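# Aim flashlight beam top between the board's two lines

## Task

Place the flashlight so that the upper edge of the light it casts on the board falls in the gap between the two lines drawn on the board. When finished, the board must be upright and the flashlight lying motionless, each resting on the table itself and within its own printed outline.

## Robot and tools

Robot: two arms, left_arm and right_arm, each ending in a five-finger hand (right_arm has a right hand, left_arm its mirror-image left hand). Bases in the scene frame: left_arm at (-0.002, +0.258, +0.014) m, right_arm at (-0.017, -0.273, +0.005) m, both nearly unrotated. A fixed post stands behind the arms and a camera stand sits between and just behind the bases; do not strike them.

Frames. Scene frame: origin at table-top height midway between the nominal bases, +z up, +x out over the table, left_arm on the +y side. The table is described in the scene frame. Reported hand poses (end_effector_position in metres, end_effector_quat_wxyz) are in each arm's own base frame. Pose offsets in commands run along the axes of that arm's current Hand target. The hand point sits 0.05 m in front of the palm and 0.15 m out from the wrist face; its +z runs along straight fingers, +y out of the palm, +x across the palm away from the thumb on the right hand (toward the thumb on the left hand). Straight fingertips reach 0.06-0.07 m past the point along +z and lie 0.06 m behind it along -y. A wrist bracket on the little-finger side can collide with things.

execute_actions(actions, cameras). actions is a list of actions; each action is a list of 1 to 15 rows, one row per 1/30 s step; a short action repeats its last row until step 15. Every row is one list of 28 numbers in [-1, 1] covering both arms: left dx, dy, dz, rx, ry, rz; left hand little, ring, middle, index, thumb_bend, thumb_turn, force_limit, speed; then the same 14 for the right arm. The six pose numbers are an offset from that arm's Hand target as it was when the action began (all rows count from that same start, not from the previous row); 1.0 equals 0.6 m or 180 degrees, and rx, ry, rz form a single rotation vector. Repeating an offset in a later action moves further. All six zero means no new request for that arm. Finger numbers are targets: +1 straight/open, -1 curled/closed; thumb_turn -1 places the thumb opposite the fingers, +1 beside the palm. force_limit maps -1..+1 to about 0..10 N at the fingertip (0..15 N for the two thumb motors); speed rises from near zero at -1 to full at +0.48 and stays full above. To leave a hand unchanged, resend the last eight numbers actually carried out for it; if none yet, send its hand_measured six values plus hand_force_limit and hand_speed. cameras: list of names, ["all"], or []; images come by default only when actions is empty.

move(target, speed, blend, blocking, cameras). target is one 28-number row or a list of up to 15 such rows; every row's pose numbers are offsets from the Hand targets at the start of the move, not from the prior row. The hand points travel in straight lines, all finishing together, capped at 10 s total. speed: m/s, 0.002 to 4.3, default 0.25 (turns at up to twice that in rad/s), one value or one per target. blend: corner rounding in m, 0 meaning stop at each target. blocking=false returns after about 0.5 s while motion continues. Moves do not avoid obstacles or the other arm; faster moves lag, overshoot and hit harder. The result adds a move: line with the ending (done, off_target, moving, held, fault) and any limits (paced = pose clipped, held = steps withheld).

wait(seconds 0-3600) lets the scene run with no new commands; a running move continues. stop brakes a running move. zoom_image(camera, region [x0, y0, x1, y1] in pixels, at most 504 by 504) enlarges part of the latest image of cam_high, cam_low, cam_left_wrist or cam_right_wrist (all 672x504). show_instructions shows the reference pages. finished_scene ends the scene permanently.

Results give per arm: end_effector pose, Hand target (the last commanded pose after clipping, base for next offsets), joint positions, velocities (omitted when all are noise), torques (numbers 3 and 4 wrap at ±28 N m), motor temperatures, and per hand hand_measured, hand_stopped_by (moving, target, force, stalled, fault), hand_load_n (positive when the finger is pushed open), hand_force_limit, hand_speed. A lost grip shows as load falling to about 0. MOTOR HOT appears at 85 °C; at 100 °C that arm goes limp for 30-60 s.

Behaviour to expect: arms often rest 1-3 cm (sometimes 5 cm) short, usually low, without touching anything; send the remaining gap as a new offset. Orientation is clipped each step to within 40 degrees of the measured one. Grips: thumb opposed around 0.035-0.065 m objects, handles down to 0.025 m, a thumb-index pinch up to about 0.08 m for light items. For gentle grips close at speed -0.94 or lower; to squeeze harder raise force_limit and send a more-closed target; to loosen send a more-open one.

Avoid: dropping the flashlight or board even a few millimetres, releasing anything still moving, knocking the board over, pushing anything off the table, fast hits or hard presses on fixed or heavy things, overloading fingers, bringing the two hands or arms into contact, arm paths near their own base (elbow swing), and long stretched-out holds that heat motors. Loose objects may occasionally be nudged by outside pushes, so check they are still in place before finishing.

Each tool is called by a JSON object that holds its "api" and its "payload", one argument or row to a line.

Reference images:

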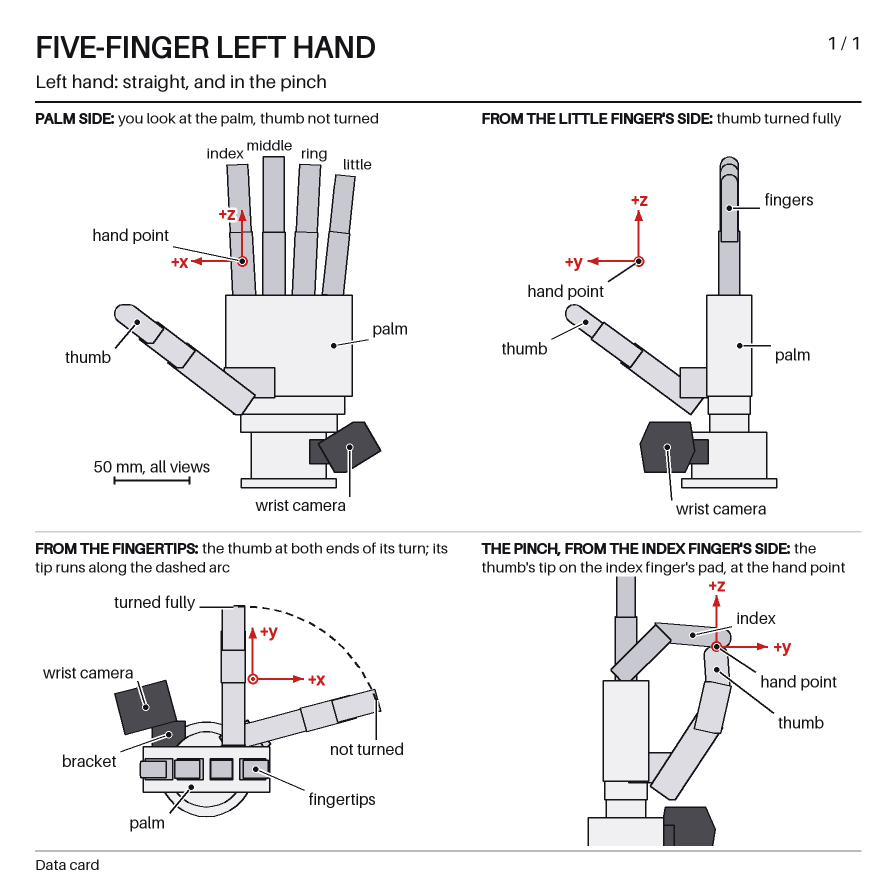

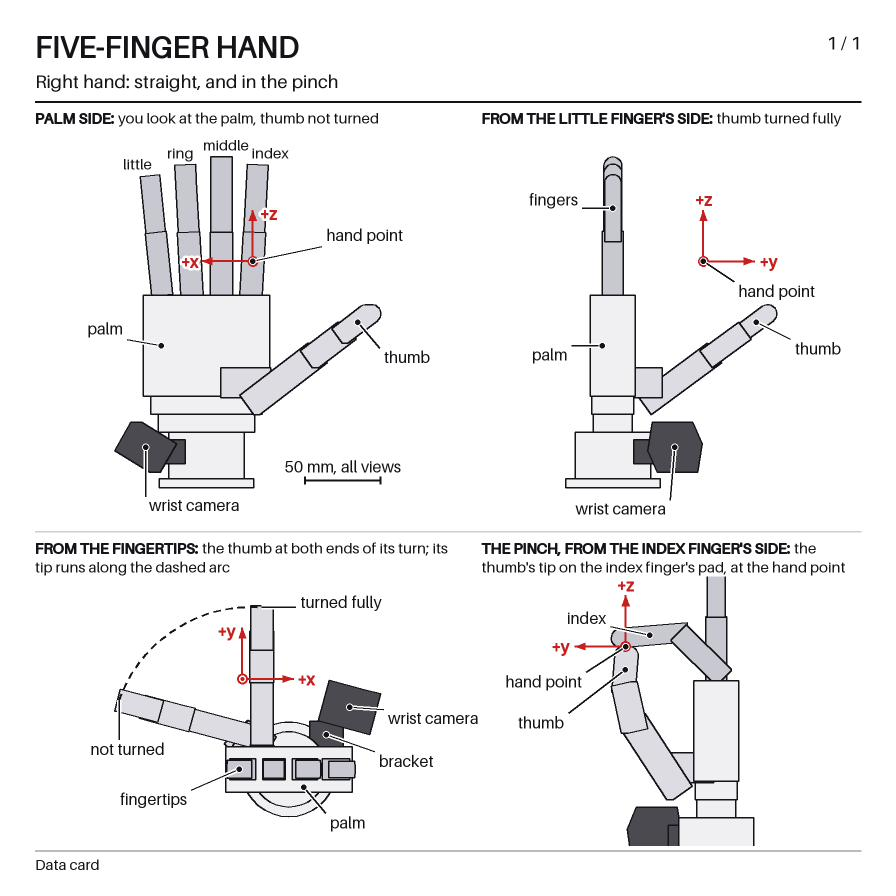

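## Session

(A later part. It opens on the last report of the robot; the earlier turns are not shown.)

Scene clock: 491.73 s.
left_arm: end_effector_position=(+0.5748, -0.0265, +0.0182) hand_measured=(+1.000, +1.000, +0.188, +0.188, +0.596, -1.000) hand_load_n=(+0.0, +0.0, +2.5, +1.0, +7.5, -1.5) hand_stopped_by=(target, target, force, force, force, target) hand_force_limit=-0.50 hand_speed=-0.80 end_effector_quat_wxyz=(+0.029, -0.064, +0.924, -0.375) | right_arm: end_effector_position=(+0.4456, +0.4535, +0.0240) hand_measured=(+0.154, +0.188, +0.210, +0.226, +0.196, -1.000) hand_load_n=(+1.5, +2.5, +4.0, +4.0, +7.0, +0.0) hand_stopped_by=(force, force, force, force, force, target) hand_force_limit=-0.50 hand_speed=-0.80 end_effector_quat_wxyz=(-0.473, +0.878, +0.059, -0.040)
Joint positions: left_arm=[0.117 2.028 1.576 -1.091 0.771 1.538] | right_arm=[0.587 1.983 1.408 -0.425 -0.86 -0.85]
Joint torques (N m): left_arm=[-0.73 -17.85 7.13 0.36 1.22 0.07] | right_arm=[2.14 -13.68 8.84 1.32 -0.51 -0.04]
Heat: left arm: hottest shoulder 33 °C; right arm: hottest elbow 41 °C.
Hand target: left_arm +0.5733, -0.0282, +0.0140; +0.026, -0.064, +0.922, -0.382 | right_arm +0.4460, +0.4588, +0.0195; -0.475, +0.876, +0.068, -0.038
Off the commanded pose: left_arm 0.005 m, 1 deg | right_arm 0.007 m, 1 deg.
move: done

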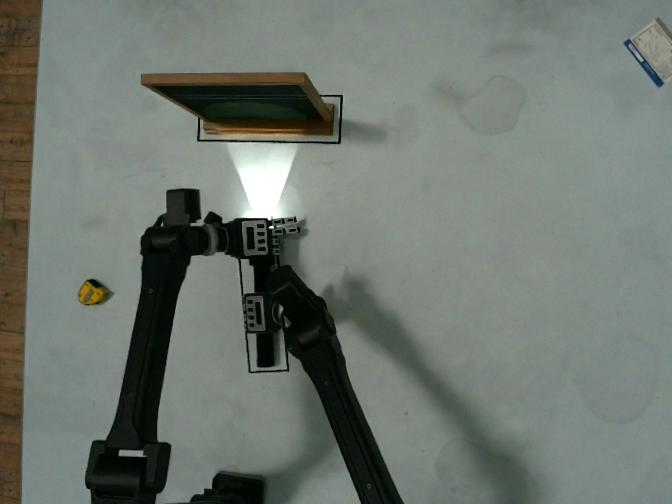

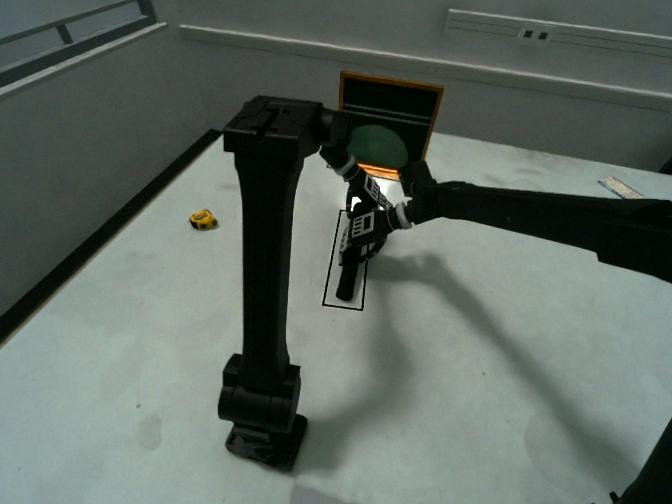

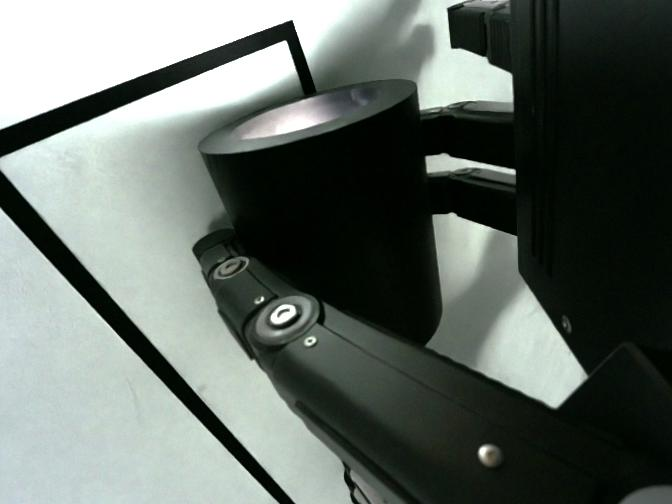

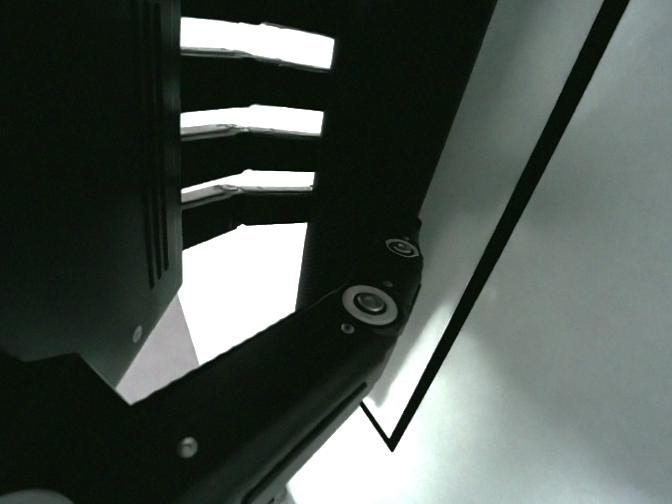

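{"api": "move", "payload": {
  "target": [0,0,0,0.11,0,0,1,1,-0.3,-0.3,-0.3,-1,-0.5,-0.8,0,0,0,0,0,0,-0.5,-0.5,-0.5,-0.5,-0.5,-1,-0.5,-0.8],
  "speed": 0.15,
  "cameras": ["all"]
}}

{"api": "zoom_image", "payload": {
  "camera": "cam_low",
  "region": [310, 60, 460, 200]
}}

{"api": "zoom_image", "payload": {
  "camera": "cam_high",
  "region": [120, 50, 372, 239]
}}

Scene clock: 499.40 s.
left_arm: end_effector_position=(+0.5690, -0.0312, +0.0122) hand_measured=(+1.000, +1.000, +0.188, +0.188, +0.594, -1.000) hand_load_n=(+0.0, +0.0, +0.0, +0.0, +1.5, -1.0) hand_stopped_by=(target, target, force, force, force, target) hand_force_limit=-0.50 hand_speed=-0.80 end_effector_quat_wxyz=(+0.037, -0.055, +0.844, -0.532) | right_arm: end_effector_position=(+0.4453, +0.4535, +0.0239) hand_measured=(+0.154, +0.188, +0.210, +0.226, +0.196, -1.000) hand_load_n=(+0.5, +2.0, +4.0, +4.5, +7.5, +1.0) hand_stopped_by=(force, force, force, force, force, target) hand_force_limit=-0.50 hand_speed=-0.80 end_effector_quat_wxyz=(-0.474, +0.878, +0.059, -0.041)
Joint positions: left_arm=[0.206 2.113 1.572 -1.181 1.12 1.742] | right_arm=[0.587 1.983 1.408 -0.425 -0.861 -0.85]
Joint torques (N m): left_arm=[-0.56 -18.02 8.47 -0.55 1.09 -0.02] | right_arm=[2.14 -13.45 8.83 1.36 -0.48 -0.01]
Heat: left arm: hottest shoulder 33 °C; right arm: hottest elbow 41 °C.
Hand target: left_arm +0.5733, -0.0283, +0.0140; +0.036, -0.058, +0.842, -0.535 | right_arm +0.4460, +0.4589, +0.0195; -0.475, +0.876, +0.068, -0.038
Off the commanded pose: left_arm 0.006 m, 1 deg | right_arm 0.007 m, 1 deg.
move: done

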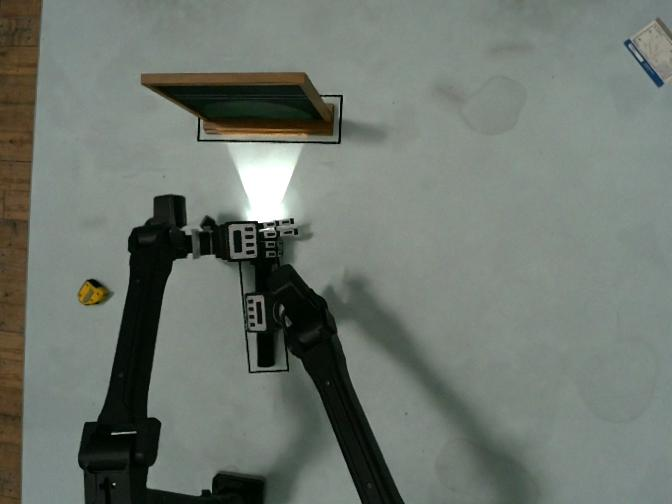

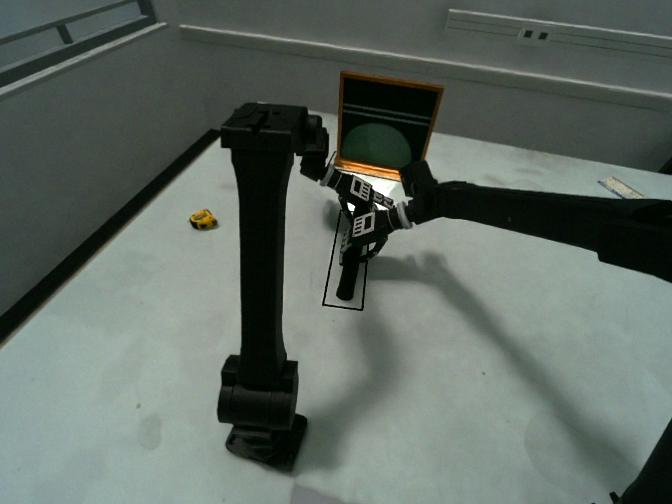

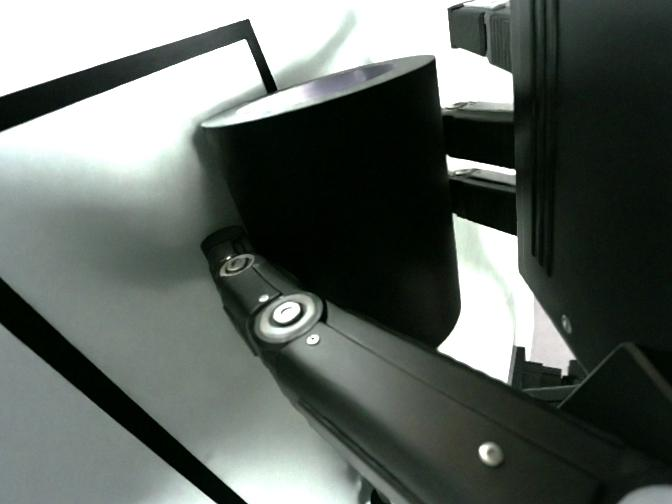

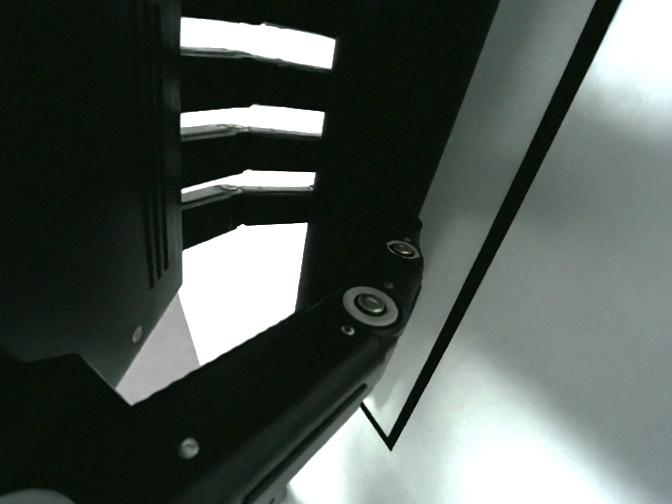

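Scaled by 3.360 from the camera's image (finer frame: 960x720).

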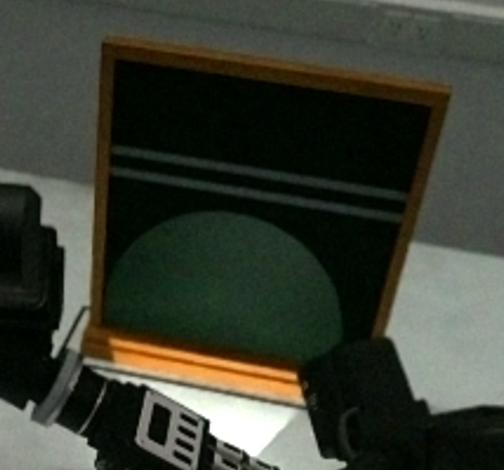

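Scaled by 2.000 from the camera's image (finer frame: 960x720).

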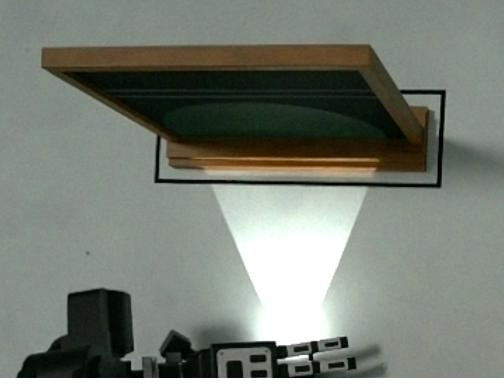

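{"api": "move", "payload": {
  "target": [0.008,0.0135,0.0063,0,0,0,1,1,0.32,0.32,1,-1,-0.3,-0.5,0,0,0,0,0,0,-0.5,-0.5,-0.5,-0.5,-0.5,-1,-0.5,-0.8],
  "speed": 0.05,
  "cameras": ["all"]
}}

{"api": "zoom_image", "payload": {
  "camera": "cam_low",
  "region": [310, 60, 460, 200]
}}

{"api": "zoom_image", "payload": {
  "camera": "cam_high",
  "region": [120, 50, 372, 239]
}}

Scene clock: 521.23 s.
left_arm: end_effector_position=(+0.5701, -0.0348, +0.0159) hand_measured=(+1.000, +1.000, +0.320, +0.320, +0.996, -1.000) hand_load_n=(+0.0, +0.0, +0.0, +0.0, -4.5, +0.0) hand_stopped_by=(target, target, target, target, target, target) hand_force_limit=-0.30 hand_speed=-0.50 end_effector_quat_wxyz=(+0.039, -0.056, +0.837, -0.543) | right_arm: end_effector_position=(+0.4453, +0.4535, +0.0239) hand_measured=(+0.154, +0.188, +0.210, +0.226, +0.196, -1.000) hand_load_n=(+0.5, +2.0, +4.0, +4.0, +7.5, +0.5) hand_stopped_by=(force, force, force, force, force, target) hand_force_limit=-0.50 hand_speed=-0.80 end_effector_quat_wxyz=(-0.474, +0.878, +0.059, -0.041)
Joint positions: left_arm=[0.206 2.113 1.572 -1.182 1.146 1.741] | right_arm=[0.587 1.983 1.408 -0.425 -0.861 -0.85]
Joint torques (N m): left_arm=[-0.5 -17.79 6.71 0.32 0.04 0.05] | right_arm=[2.08 -13.51 8.88 1.42 -0.47 -0.03]
Heat: left arm: hottest shoulder 34 °C; right arm: hottest elbow 40 °C.
Hand target: left_arm +0.5686, -0.0288, +0.0050; +0.036, -0.058, +0.842, -0.535 | right_arm +0.4460, +0.4589, +0.0195; -0.475, +0.876, +0.068, -0.038
Off the commanded pose: left_arm 0.012 m, 1 deg | right_arm 0.007 m, 1 deg.
move: off_target (left_arm)

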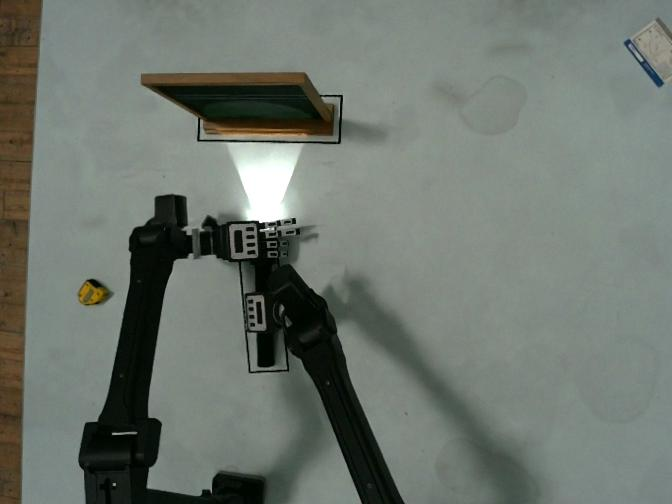

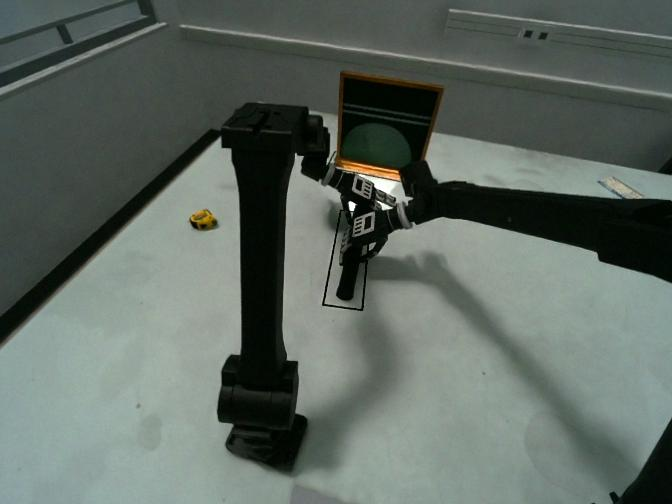

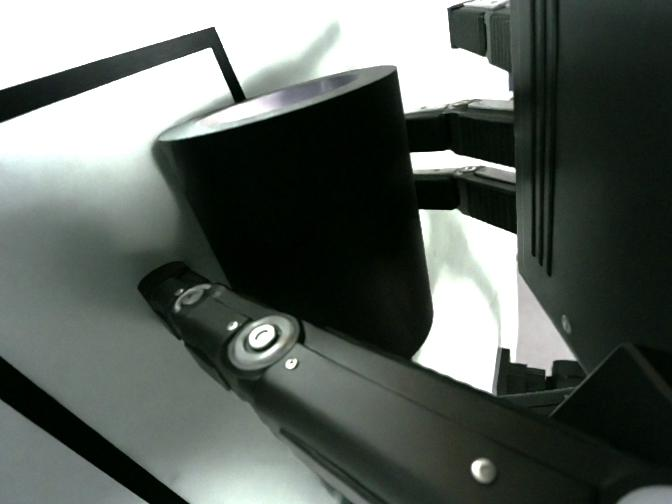

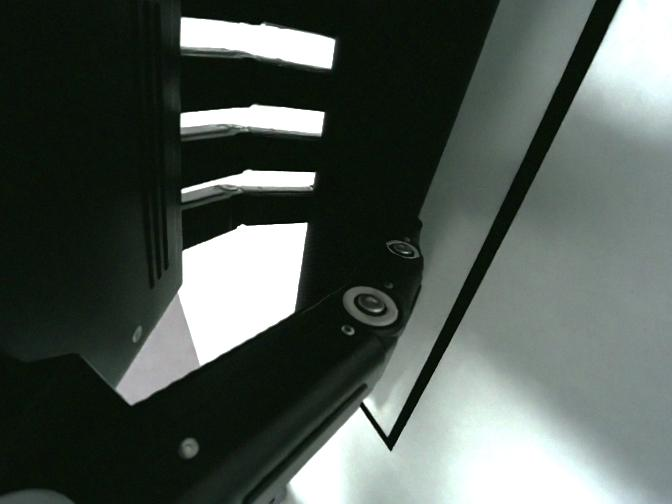

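Scaled by 3.360 from the camera's image (finer frame: 960x720).

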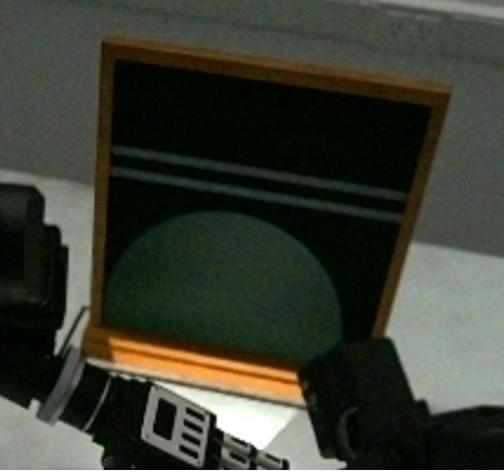

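Scaled by 2.000 from the camera's image (finer frame: 960x720).

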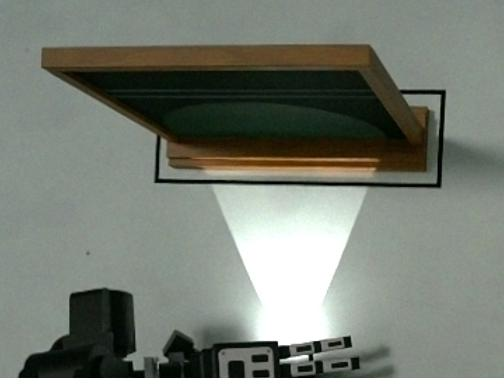

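{"api": "move", "payload": {
  "target": [-0.008,-0.0145,-0.012,-0.194,0,0,1,1,0.4,0.4,1,-1,-0.3,-0.5,0,0,0,0,0,0,-0.5,-0.5,-0.5,-0.5,-0.5,-1,-0.5,-0.8],
  "speed": 0.2,
  "cameras": ["all"]
}}

Scene clock: 533.67 s.
left_arm: end_effector_position=(+0.5705, -0.0339, +0.0237) hand_measured=(+1.000, +1.000, +0.400, +0.400, +0.998, -1.000) hand_load_n=(-0.5, +0.0, +3.0, +0.0, +0.0, +0.0) hand_stopped_by=(target, target, target, target, target, target) hand_force_limit=-0.30 hand_speed=-0.50 end_effector_quat_wxyz=(+0.023, -0.057, +0.960, -0.272) | right_arm: end_effector_position=(+0.4453, +0.4535, +0.0239) hand_measured=(+0.154, +0.188, +0.210, +0.226, +0.196, -1.000) hand_load_n=(+0.5, +2.0, +4.0, +4.5, +7.5, +0.5) hand_stopped_by=(force, force, force, force, force, target) hand_force_limit=-0.50 hand_speed=-0.80 end_effector_quat_wxyz=(-0.474, +0.878, +0.059, -0.041)
Joint positions: left_arm=[0.034 1.99 1.576 -1.088 0.548 1.467] | right_arm=[0.587 1.983 1.408 -0.425 -0.861 -0.85]
Joint torques (N m): left_arm=[-0.5 -16.26 8.92 0.08 -0.64 -0.07] | right_arm=[2.2 -13.74 8.88 1.31 -0.48 -0.04]
Heat: left arm: hottest shoulder 34 °C; right arm: hottest elbow 40 °C.
Hand target: left_arm +0.5730, -0.0255, +0.0161; +0.017, -0.066, +0.964, -0.257 | right_arm +0.4460, +0.4589, +0.0195; -0.475, +0.876, +0.068, -0.038
Off the commanded pose: left_arm 0.012 m, 2 deg | right_arm 0.007 m, 1 deg.
move: off_target (left_arm)

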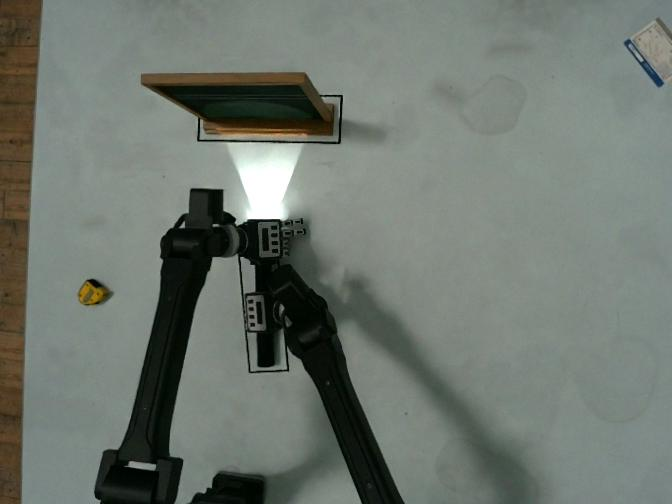

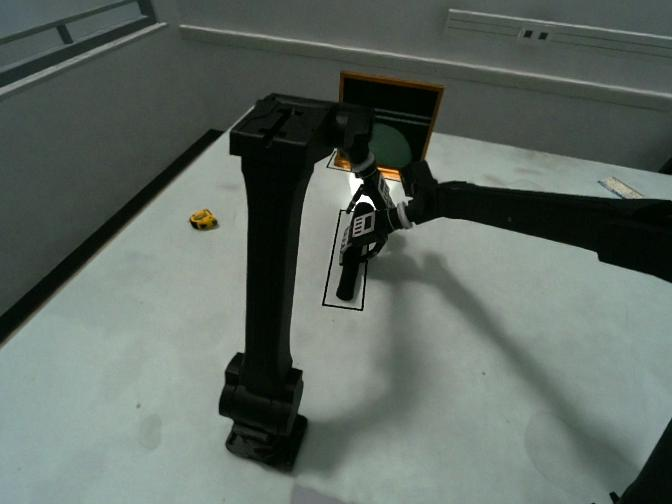

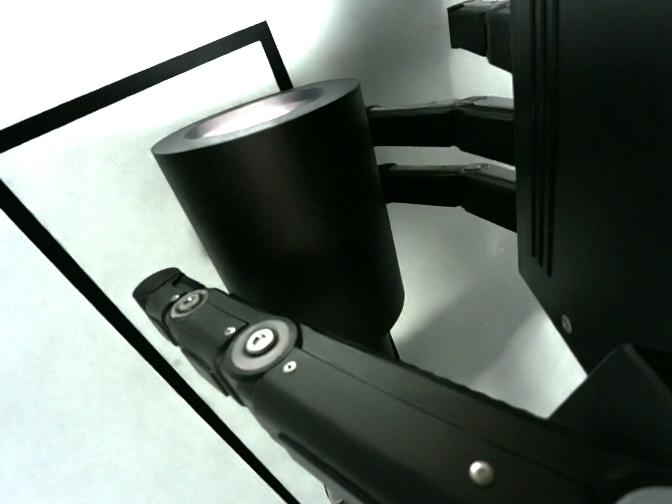

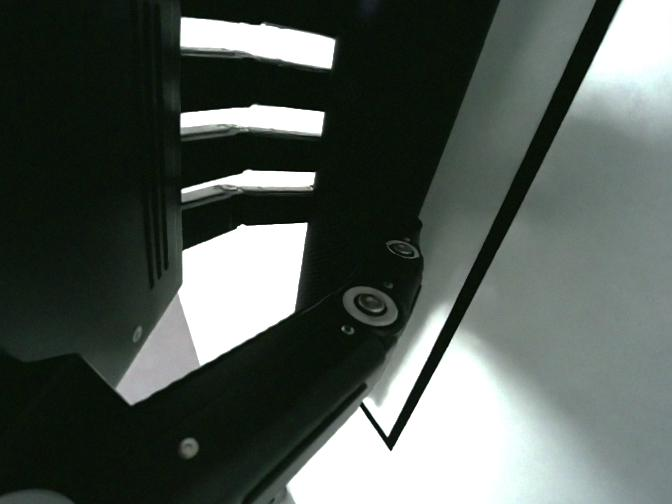

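{"api": "move", "payload": {
  "target": [0,0,0,0,0,0,1,1,-0.3,-0.3,-0.3,-1,-0.25,-0.8,0,0,0,0,0,0,-0.5,-0.5,-0.5,-0.5,-0.5,-1,-0.5,-0.8],
  "speed": 0.05
}}

{"api": "move", "payload": {
  "target": [0,0,0,0.194,0,0,1,1,-0.3,-0.3,-0.3,-1,-0.25,-0.8,0,0,0,0,0,0,-0.5,-0.5,-0.5,-0.5,-0.5,-1,-0.5,-0.8],
  "speed": 0.15,
  "cameras": ["all"]
}}

{"api": "zoom_image", "payload": {
  "camera": "cam_low",
  "region": [310, 60, 460, 200]
}}

{"api": "zoom_image", "payload": {
  "camera": "cam_high",
  "region": [120, 50, 372, 239]
}}

Scene clock: 542.77 s.
left_arm: end_effector_position=(+0.5693, -0.0304, +0.0178) hand_measured=(+1.000, +1.000, +0.052, +0.052, +0.822, -1.000) hand_load_n=(+0.0, +0.0, +4.0, +4.5, +5.5, +0.5) hand_stopped_by=(target, target, force, force, force, target) hand_force_limit=-0.25 hand_speed=-0.80 end_effector_quat_wxyz=(+0.019, -0.060, +0.963, -0.263) | right_arm: end_effector_position=(+0.4445, +0.4547, +0.0239) hand_measured=(+0.154, +0.188, +0.210, +0.226, +0.196, -1.000) hand_load_n=(+3.0, +3.5, +4.0, +3.5, +7.0, +0.0) hand_stopped_by=(force, force, force, force, force, target) hand_force_limit=-0.50 hand_speed=-0.80 end_effector_quat_wxyz=(-0.474, +0.878, +0.062, -0.040)
Joint positions: left_arm=[0.034 1.999 1.576 -1.088 0.53 1.464] | right_arm=[0.59 1.983 1.408 -0.424 -0.861 -0.852]
Joint torques (N m): left_arm=[-0.5 -17.08 8.87 0.05 0.06 -0.08] | right_arm=[1.9 -13.57 8.92 1.29 -0.49 0]
Heat: left arm: hottest shoulder 34 °C; right arm: hottest elbow 39 °C.
Hand target: left_arm +0.5730, -0.0254, +0.0160; +0.017, -0.067, +0.964, -0.257 | right_arm +0.4460, +0.4589, +0.0195; -0.475, +0.876, +0.068, -0.038
Off the commanded pose: left_arm 0.006 m, 1 deg | right_arm 0.006 m, 1 deg.
move: done

Scene clock: 545.67 s.
left_arm: end_effector_position=(+0.5645, -0.0320, +0.0163) hand_measured=(+1.000, +1.000, +0.052, +0.052, +0.820, -1.000) hand_load_n=(+0.0, +0.0, +0.0, +0.0, +0.0, +0.0) hand_stopped_by=(target, target, force, force, force, target) hand_force_limit=-0.25 hand_speed=-0.80 end_effector_quat_wxyz=(+0.029, -0.061, +0.843, -0.534) | right_arm: end_effector_position=(+0.4444, +0.4548, +0.0240) hand_measured=(+0.154, +0.188, +0.210, +0.226, +0.196, -1.000) hand_load_n=(+2.5, +2.5, +3.5, +3.0, +7.5, +0.0) hand_stopped_by=(force, force, force, force, force, target) hand_force_limit=-0.50 hand_speed=-0.80 end_effector_quat_wxyz=(-0.474, +0.877, +0.062, -0.040)
Joint positions: left_arm=[0.207 2.107 1.571 -1.203 1.123 1.74] | right_arm=[0.59 1.983 1.408 -0.424 -0.862 -0.852]
Joint torques (N m): left_arm=[-0.15 -17.49 8.94 -0.34 0.92 0.11] | right_arm=[1.96 -13.86 8.88 1.25 -0.47 -0.01]
Heat: left arm: hottest shoulder 34 °C; right arm: hottest elbow 39 °C.
Hand target: left_arm +0.5730, -0.0253, +0.0160; +0.037, -0.058, +0.842, -0.535 | right_arm +0.4460, +0.4589, +0.0195; -0.475, +0.876, +0.068, -0.038
Off the commanded pose: left_arm 0.011 m, 1 deg | right_arm 0.006 m, 1 deg.
move: off_target (left_arm)

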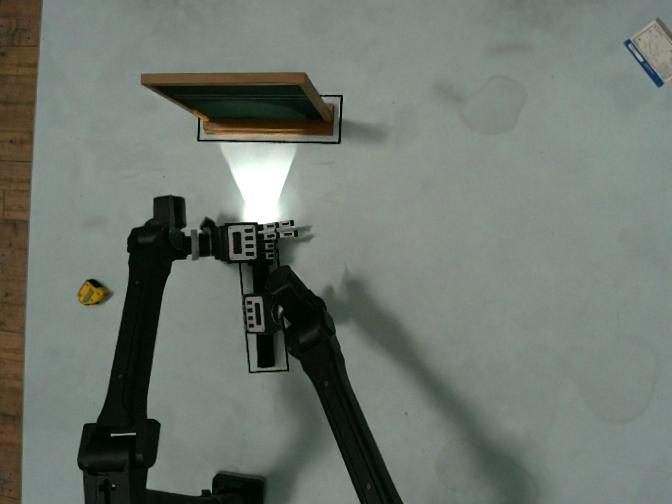

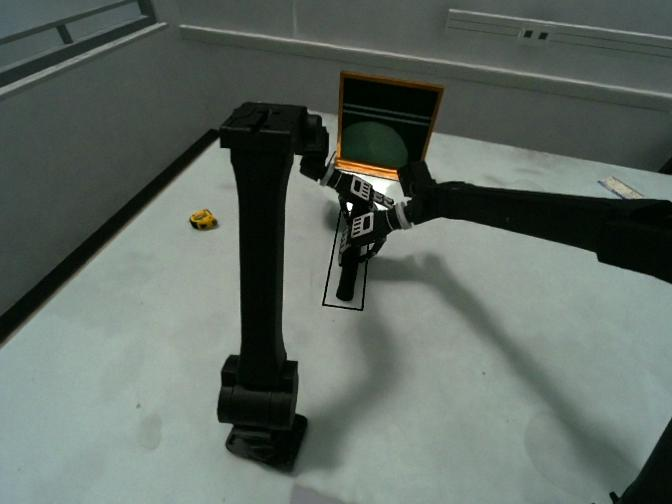

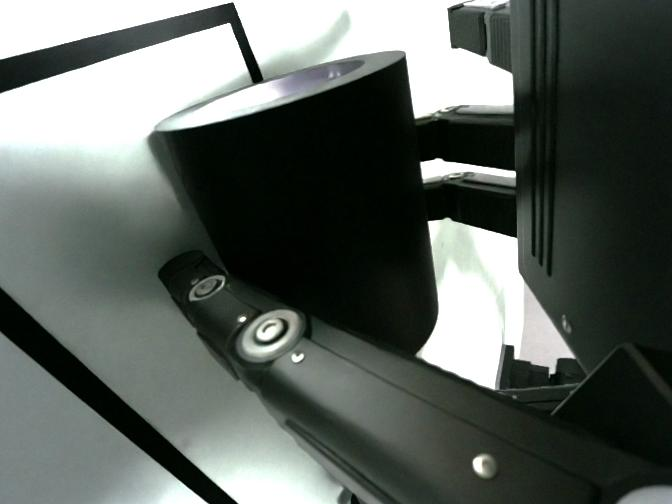

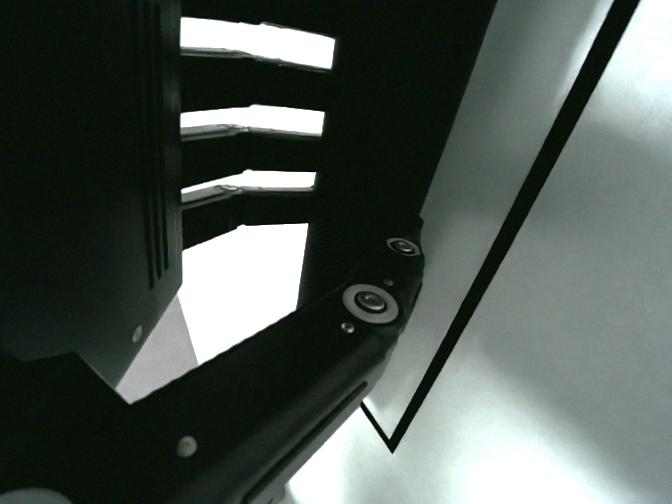

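Scaled by 3.360 from the camera's image (finer frame: 960x720).

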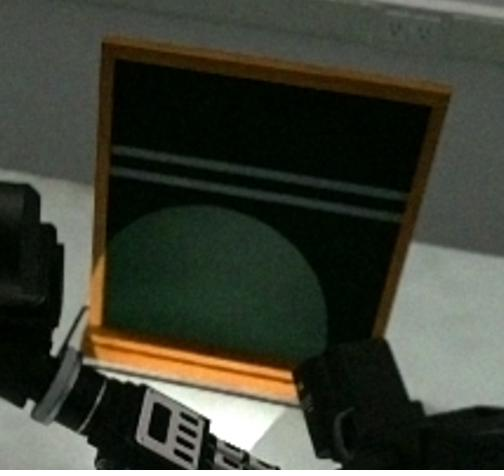

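Scaled by 2.000 from the camera's image (finer frame: 960x720).

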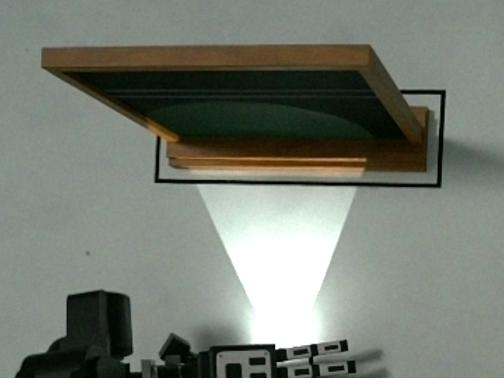

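{"api": "move", "payload": {
  "target": [
    [0,0,0,0,0,0,1,1,0.4,0.4,1,-1,-0.3,-0.5,0,0,0,0,0,0,-0.5,-0.5,-0.5,-0.5,-0.5,-1,-0.5,-0.8],
    [-0.0097,0.0133,-0.021,-0.167,0,0,1,1,0.4,0.4,1,-1,-0.3,-0.5,0,0,0,0,0,0,-0.5,-0.5,-0.5,-0.5,-0.5,-1,-0.5,-0.8]
  ],
  "speed": 0.2,
  "cameras": ["cam_left_wrist","cam_low","cam_high"]
}}

Scene clock: 567.03 s.
left_arm: end_effector_position=(+0.5648, -0.0249, +0.0201) hand_measured=(+1.000, +1.000, +0.400, +0.400, +1.000, -1.000) hand_load_n=(+0.0, +0.0, +5.0, +0.0, +0.0, +0.5) hand_stopped_by=(target, target, target, target, target, target) hand_force_limit=-0.30 hand_speed=-0.50 end_effector_quat_wxyz=(+0.010, -0.062, +0.947, -0.316) | right_arm: end_effector_position=(+0.4444, +0.4548, +0.0240) hand_measured=(+0.154, +0.188, +0.210, +0.226, +0.196, -1.000) hand_load_n=(+2.5, +2.5, +3.5, +3.0, +7.5, +0.0) hand_stopped_by=(force, force, force, force, force, target) hand_force_limit=-0.50 hand_speed=-0.80 end_effector_quat_wxyz=(-0.474, +0.877, +0.062, -0.040)
Joint positions: left_arm=[0.081 2.01 1.58 -1.128 0.644 1.517] | right_arm=[0.59 1.983 1.408 -0.424 -0.862 -0.852]
Joint torques (N m): left_arm=[0.03 -16.56 9.44 0.73 -0.92 -0.02] | right_arm=[1.85 -13.57 8.91 1.36 -0.46 -0.02]
Heat: left arm: hottest shoulder 35 °C; right arm: hottest elbow 39 °C.
Hand target: left_arm +0.5766, -0.0099, +0.0140; +0.020, -0.066, +0.952, -0.298 | right_arm +0.4460, +0.4589, +0.0195; -0.475, +0.876, +0.068, -0.038
Off the commanded pose: left_arm 0.020 m, 3 deg | right_arm 0.006 m, 1 deg.
move: off_target (left_arm)
Images, in order (width x height): cam_high 672x504, cam_low 672x504, cam_left_wrist 672x504.

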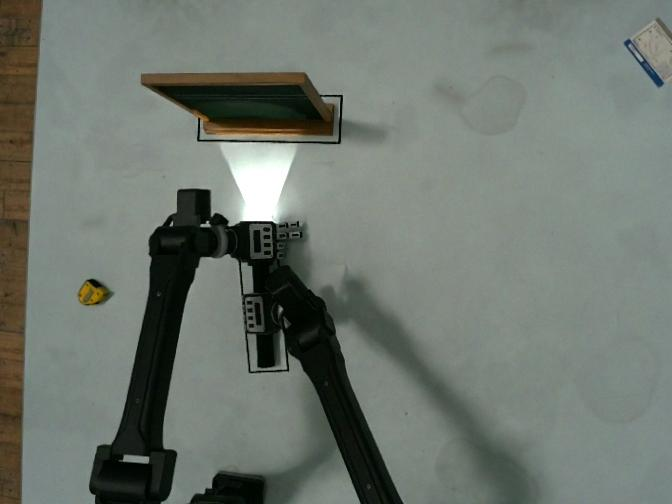

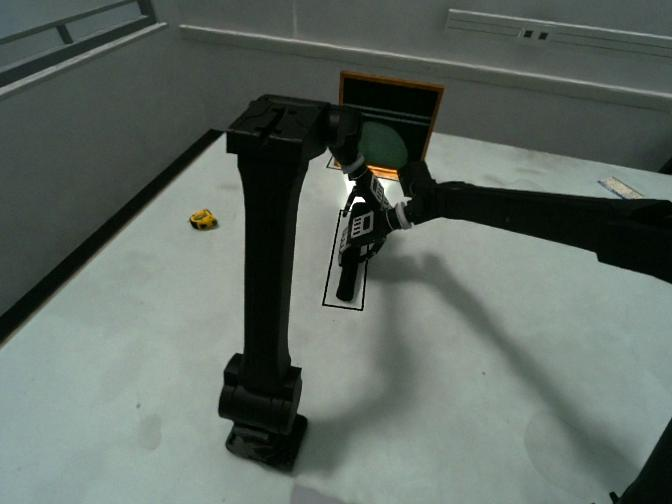

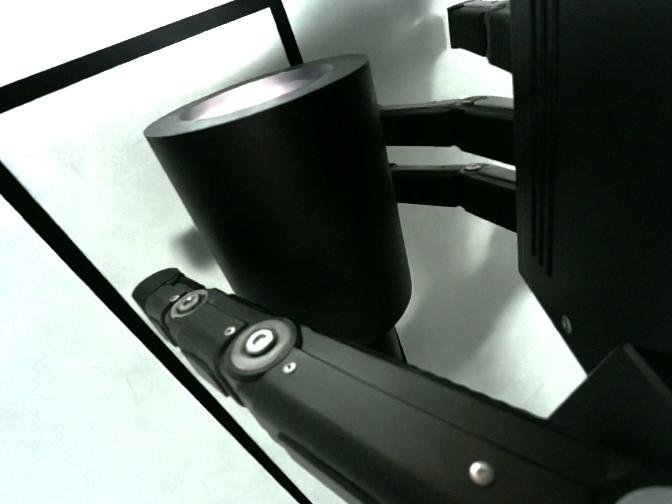

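{"api": "move", "payload": {
  "target": [0,0,0,0,0,0,1,1,0.4,0.4,-0.3,-1,-0.35,-0.8,0,0,0,0,0,0,-0.5,-0.5,-0.5,-0.5,-0.5,-1,-0.5,-0.8],
  "speed": 0.05,
  "cameras": ["cam_left_wrist"]
}}

Scene clock: 581.17 s.
left_arm: end_effector_position=(+0.5648, -0.0244, +0.0204) hand_measured=(+1.000, +1.000, +0.400, +0.400, +0.414, -1.000) hand_load_n=(+0.0, +0.0, +7.5, +0.0, +5.0, -1.5) hand_stopped_by=(target, target, target, target, force, target) hand_force_limit=-0.35 hand_speed=-0.80 end_effector_quat_wxyz=(+0.011, -0.062, +0.947, -0.315) | right_arm: end_effector_position=(+0.4449, +0.4533, +0.0241) hand_measured=(+0.154, +0.188, +0.210, +0.226, +0.196, -1.000) hand_load_n=(-0.5, -0.5, +2.5, +5.0, +8.5, +4.5) hand_stopped_by=(force, force, force, force, force, target) hand_force_limit=-0.50 hand_speed=-0.80 end_effector_quat_wxyz=(-0.474, +0.877, +0.057, -0.042)
Joint positions: left_arm=[0.081 2.01 1.58 -1.128 0.642 1.517] | right_arm=[0.587 1.983 1.407 -0.424 -0.864 -0.846]
Joint torques (N m): left_arm=[0.03 -16.44 9.47 0.72 -0.81 -0.01] | right_arm=[2.43 -13.74 8.9 1.35 -0.38 -0.08]
Heat: left arm: hottest shoulder 34 °C; right arm: hottest elbow 39 °C.
Hand target: left_arm +0.5766, -0.0099, +0.0141; +0.020, -0.066, +0.952, -0.298 | right_arm +0.4460, +0.4588, +0.0195; -0.475, +0.876, +0.068, -0.038
Off the commanded pose: left_arm 0.020 m, 2 deg | right_arm 0.007 m, 1 deg.
move: done

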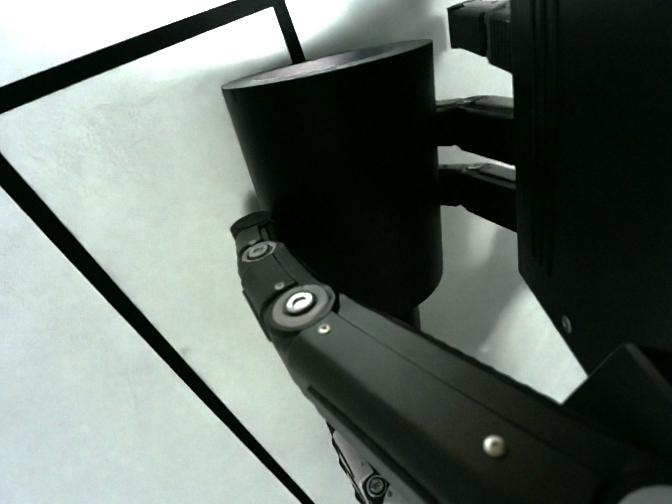

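{"api": "move", "payload": {
  "target": [
    [0,-0.008,-0.0107,0,0,0,1,1,0.4,0.4,-0.3,-1,-0.35,-0.8,0,0,0,0,0,0,-0.5,-0.5,-0.5,-0.5,-0.5,-1,-0.5,-0.8],
    [0,-0.008,-0.0107,0,0,0,1,1,-0.3,-0.3,-0.31,-1,-0.3,-0.8,0,0,0,0,0,0,-0.5,-0.5,-0.5,-0.5,-0.5,-1,-0.5,-0.8]
  ],
  "speed": 0.05,
  "cameras": ["cam_left_wrist","cam_low"]
}}

Scene clock: 598.97 s.
left_arm: end_effector_position=(+0.5653, -0.0241, +0.0210) hand_measured=(+1.000, +1.000, +0.400, +0.366, +0.410, -1.000) hand_load_n=(+0.0, +0.0, +5.0, +4.5, +7.5, -0.5) hand_stopped_by=(target, target, force, force, force, target) hand_force_limit=-0.30 hand_speed=-0.80 end_effector_quat_wxyz=(+0.011, -0.062, +0.947, -0.314) | right_arm: end_effector_position=(+0.4450, +0.4533, +0.0241) hand_measured=(+0.154, +0.188, +0.210, +0.226, +0.196, -1.000) hand_load_n=(+0.0, +0.0, +3.0, +5.5, +8.0, +4.5) hand_stopped_by=(force, force, force, force, force, target) hand_force_limit=-0.50 hand_speed=-0.80 end_effector_quat_wxyz=(-0.474, +0.878, +0.057, -0.042)
Joint positions: left_arm=[0.081 2.009 1.582 -1.128 0.64 1.517] | right_arm=[0.587 1.983 1.407 -0.424 -0.864 -0.846]
Joint torques (N m): left_arm=[-0.03 -17.08 9.99 0.1 -0.75 -0.03] | right_arm=[2.02 -13.68 8.87 1.33 -0.39 -0.08]
Heat: left arm: hottest shoulder 34 °C; right arm: hottest elbow 39 °C.
Hand target: left_arm +0.5767, -0.0102, +0.0220; +0.020, -0.066, +0.952, -0.298 | right_arm +0.4460, +0.4588, +0.0195; -0.475, +0.876, +0.068, -0.038
Off the commanded pose: left_arm 0.018 m, 2 deg | right_arm 0.007 m, 1 deg.
move: off_target (left_arm); target 2's new numbers were sent with left_arm's hand 0.018 m and 2 deg from that target
Images, in order (width x height): cam_low 672x504, cam_left_wrist 672x504.

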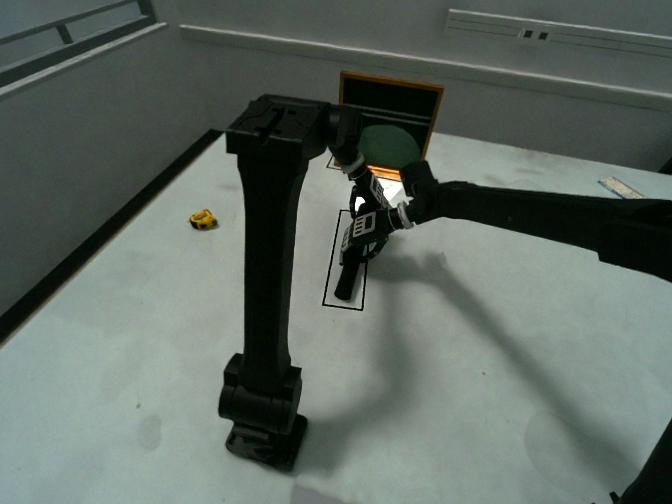

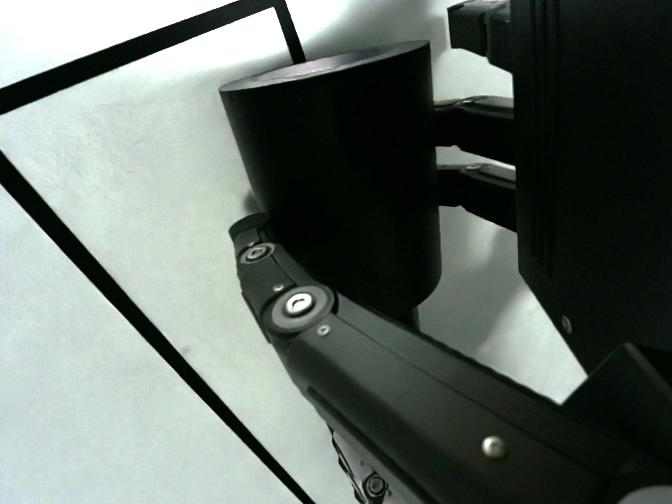

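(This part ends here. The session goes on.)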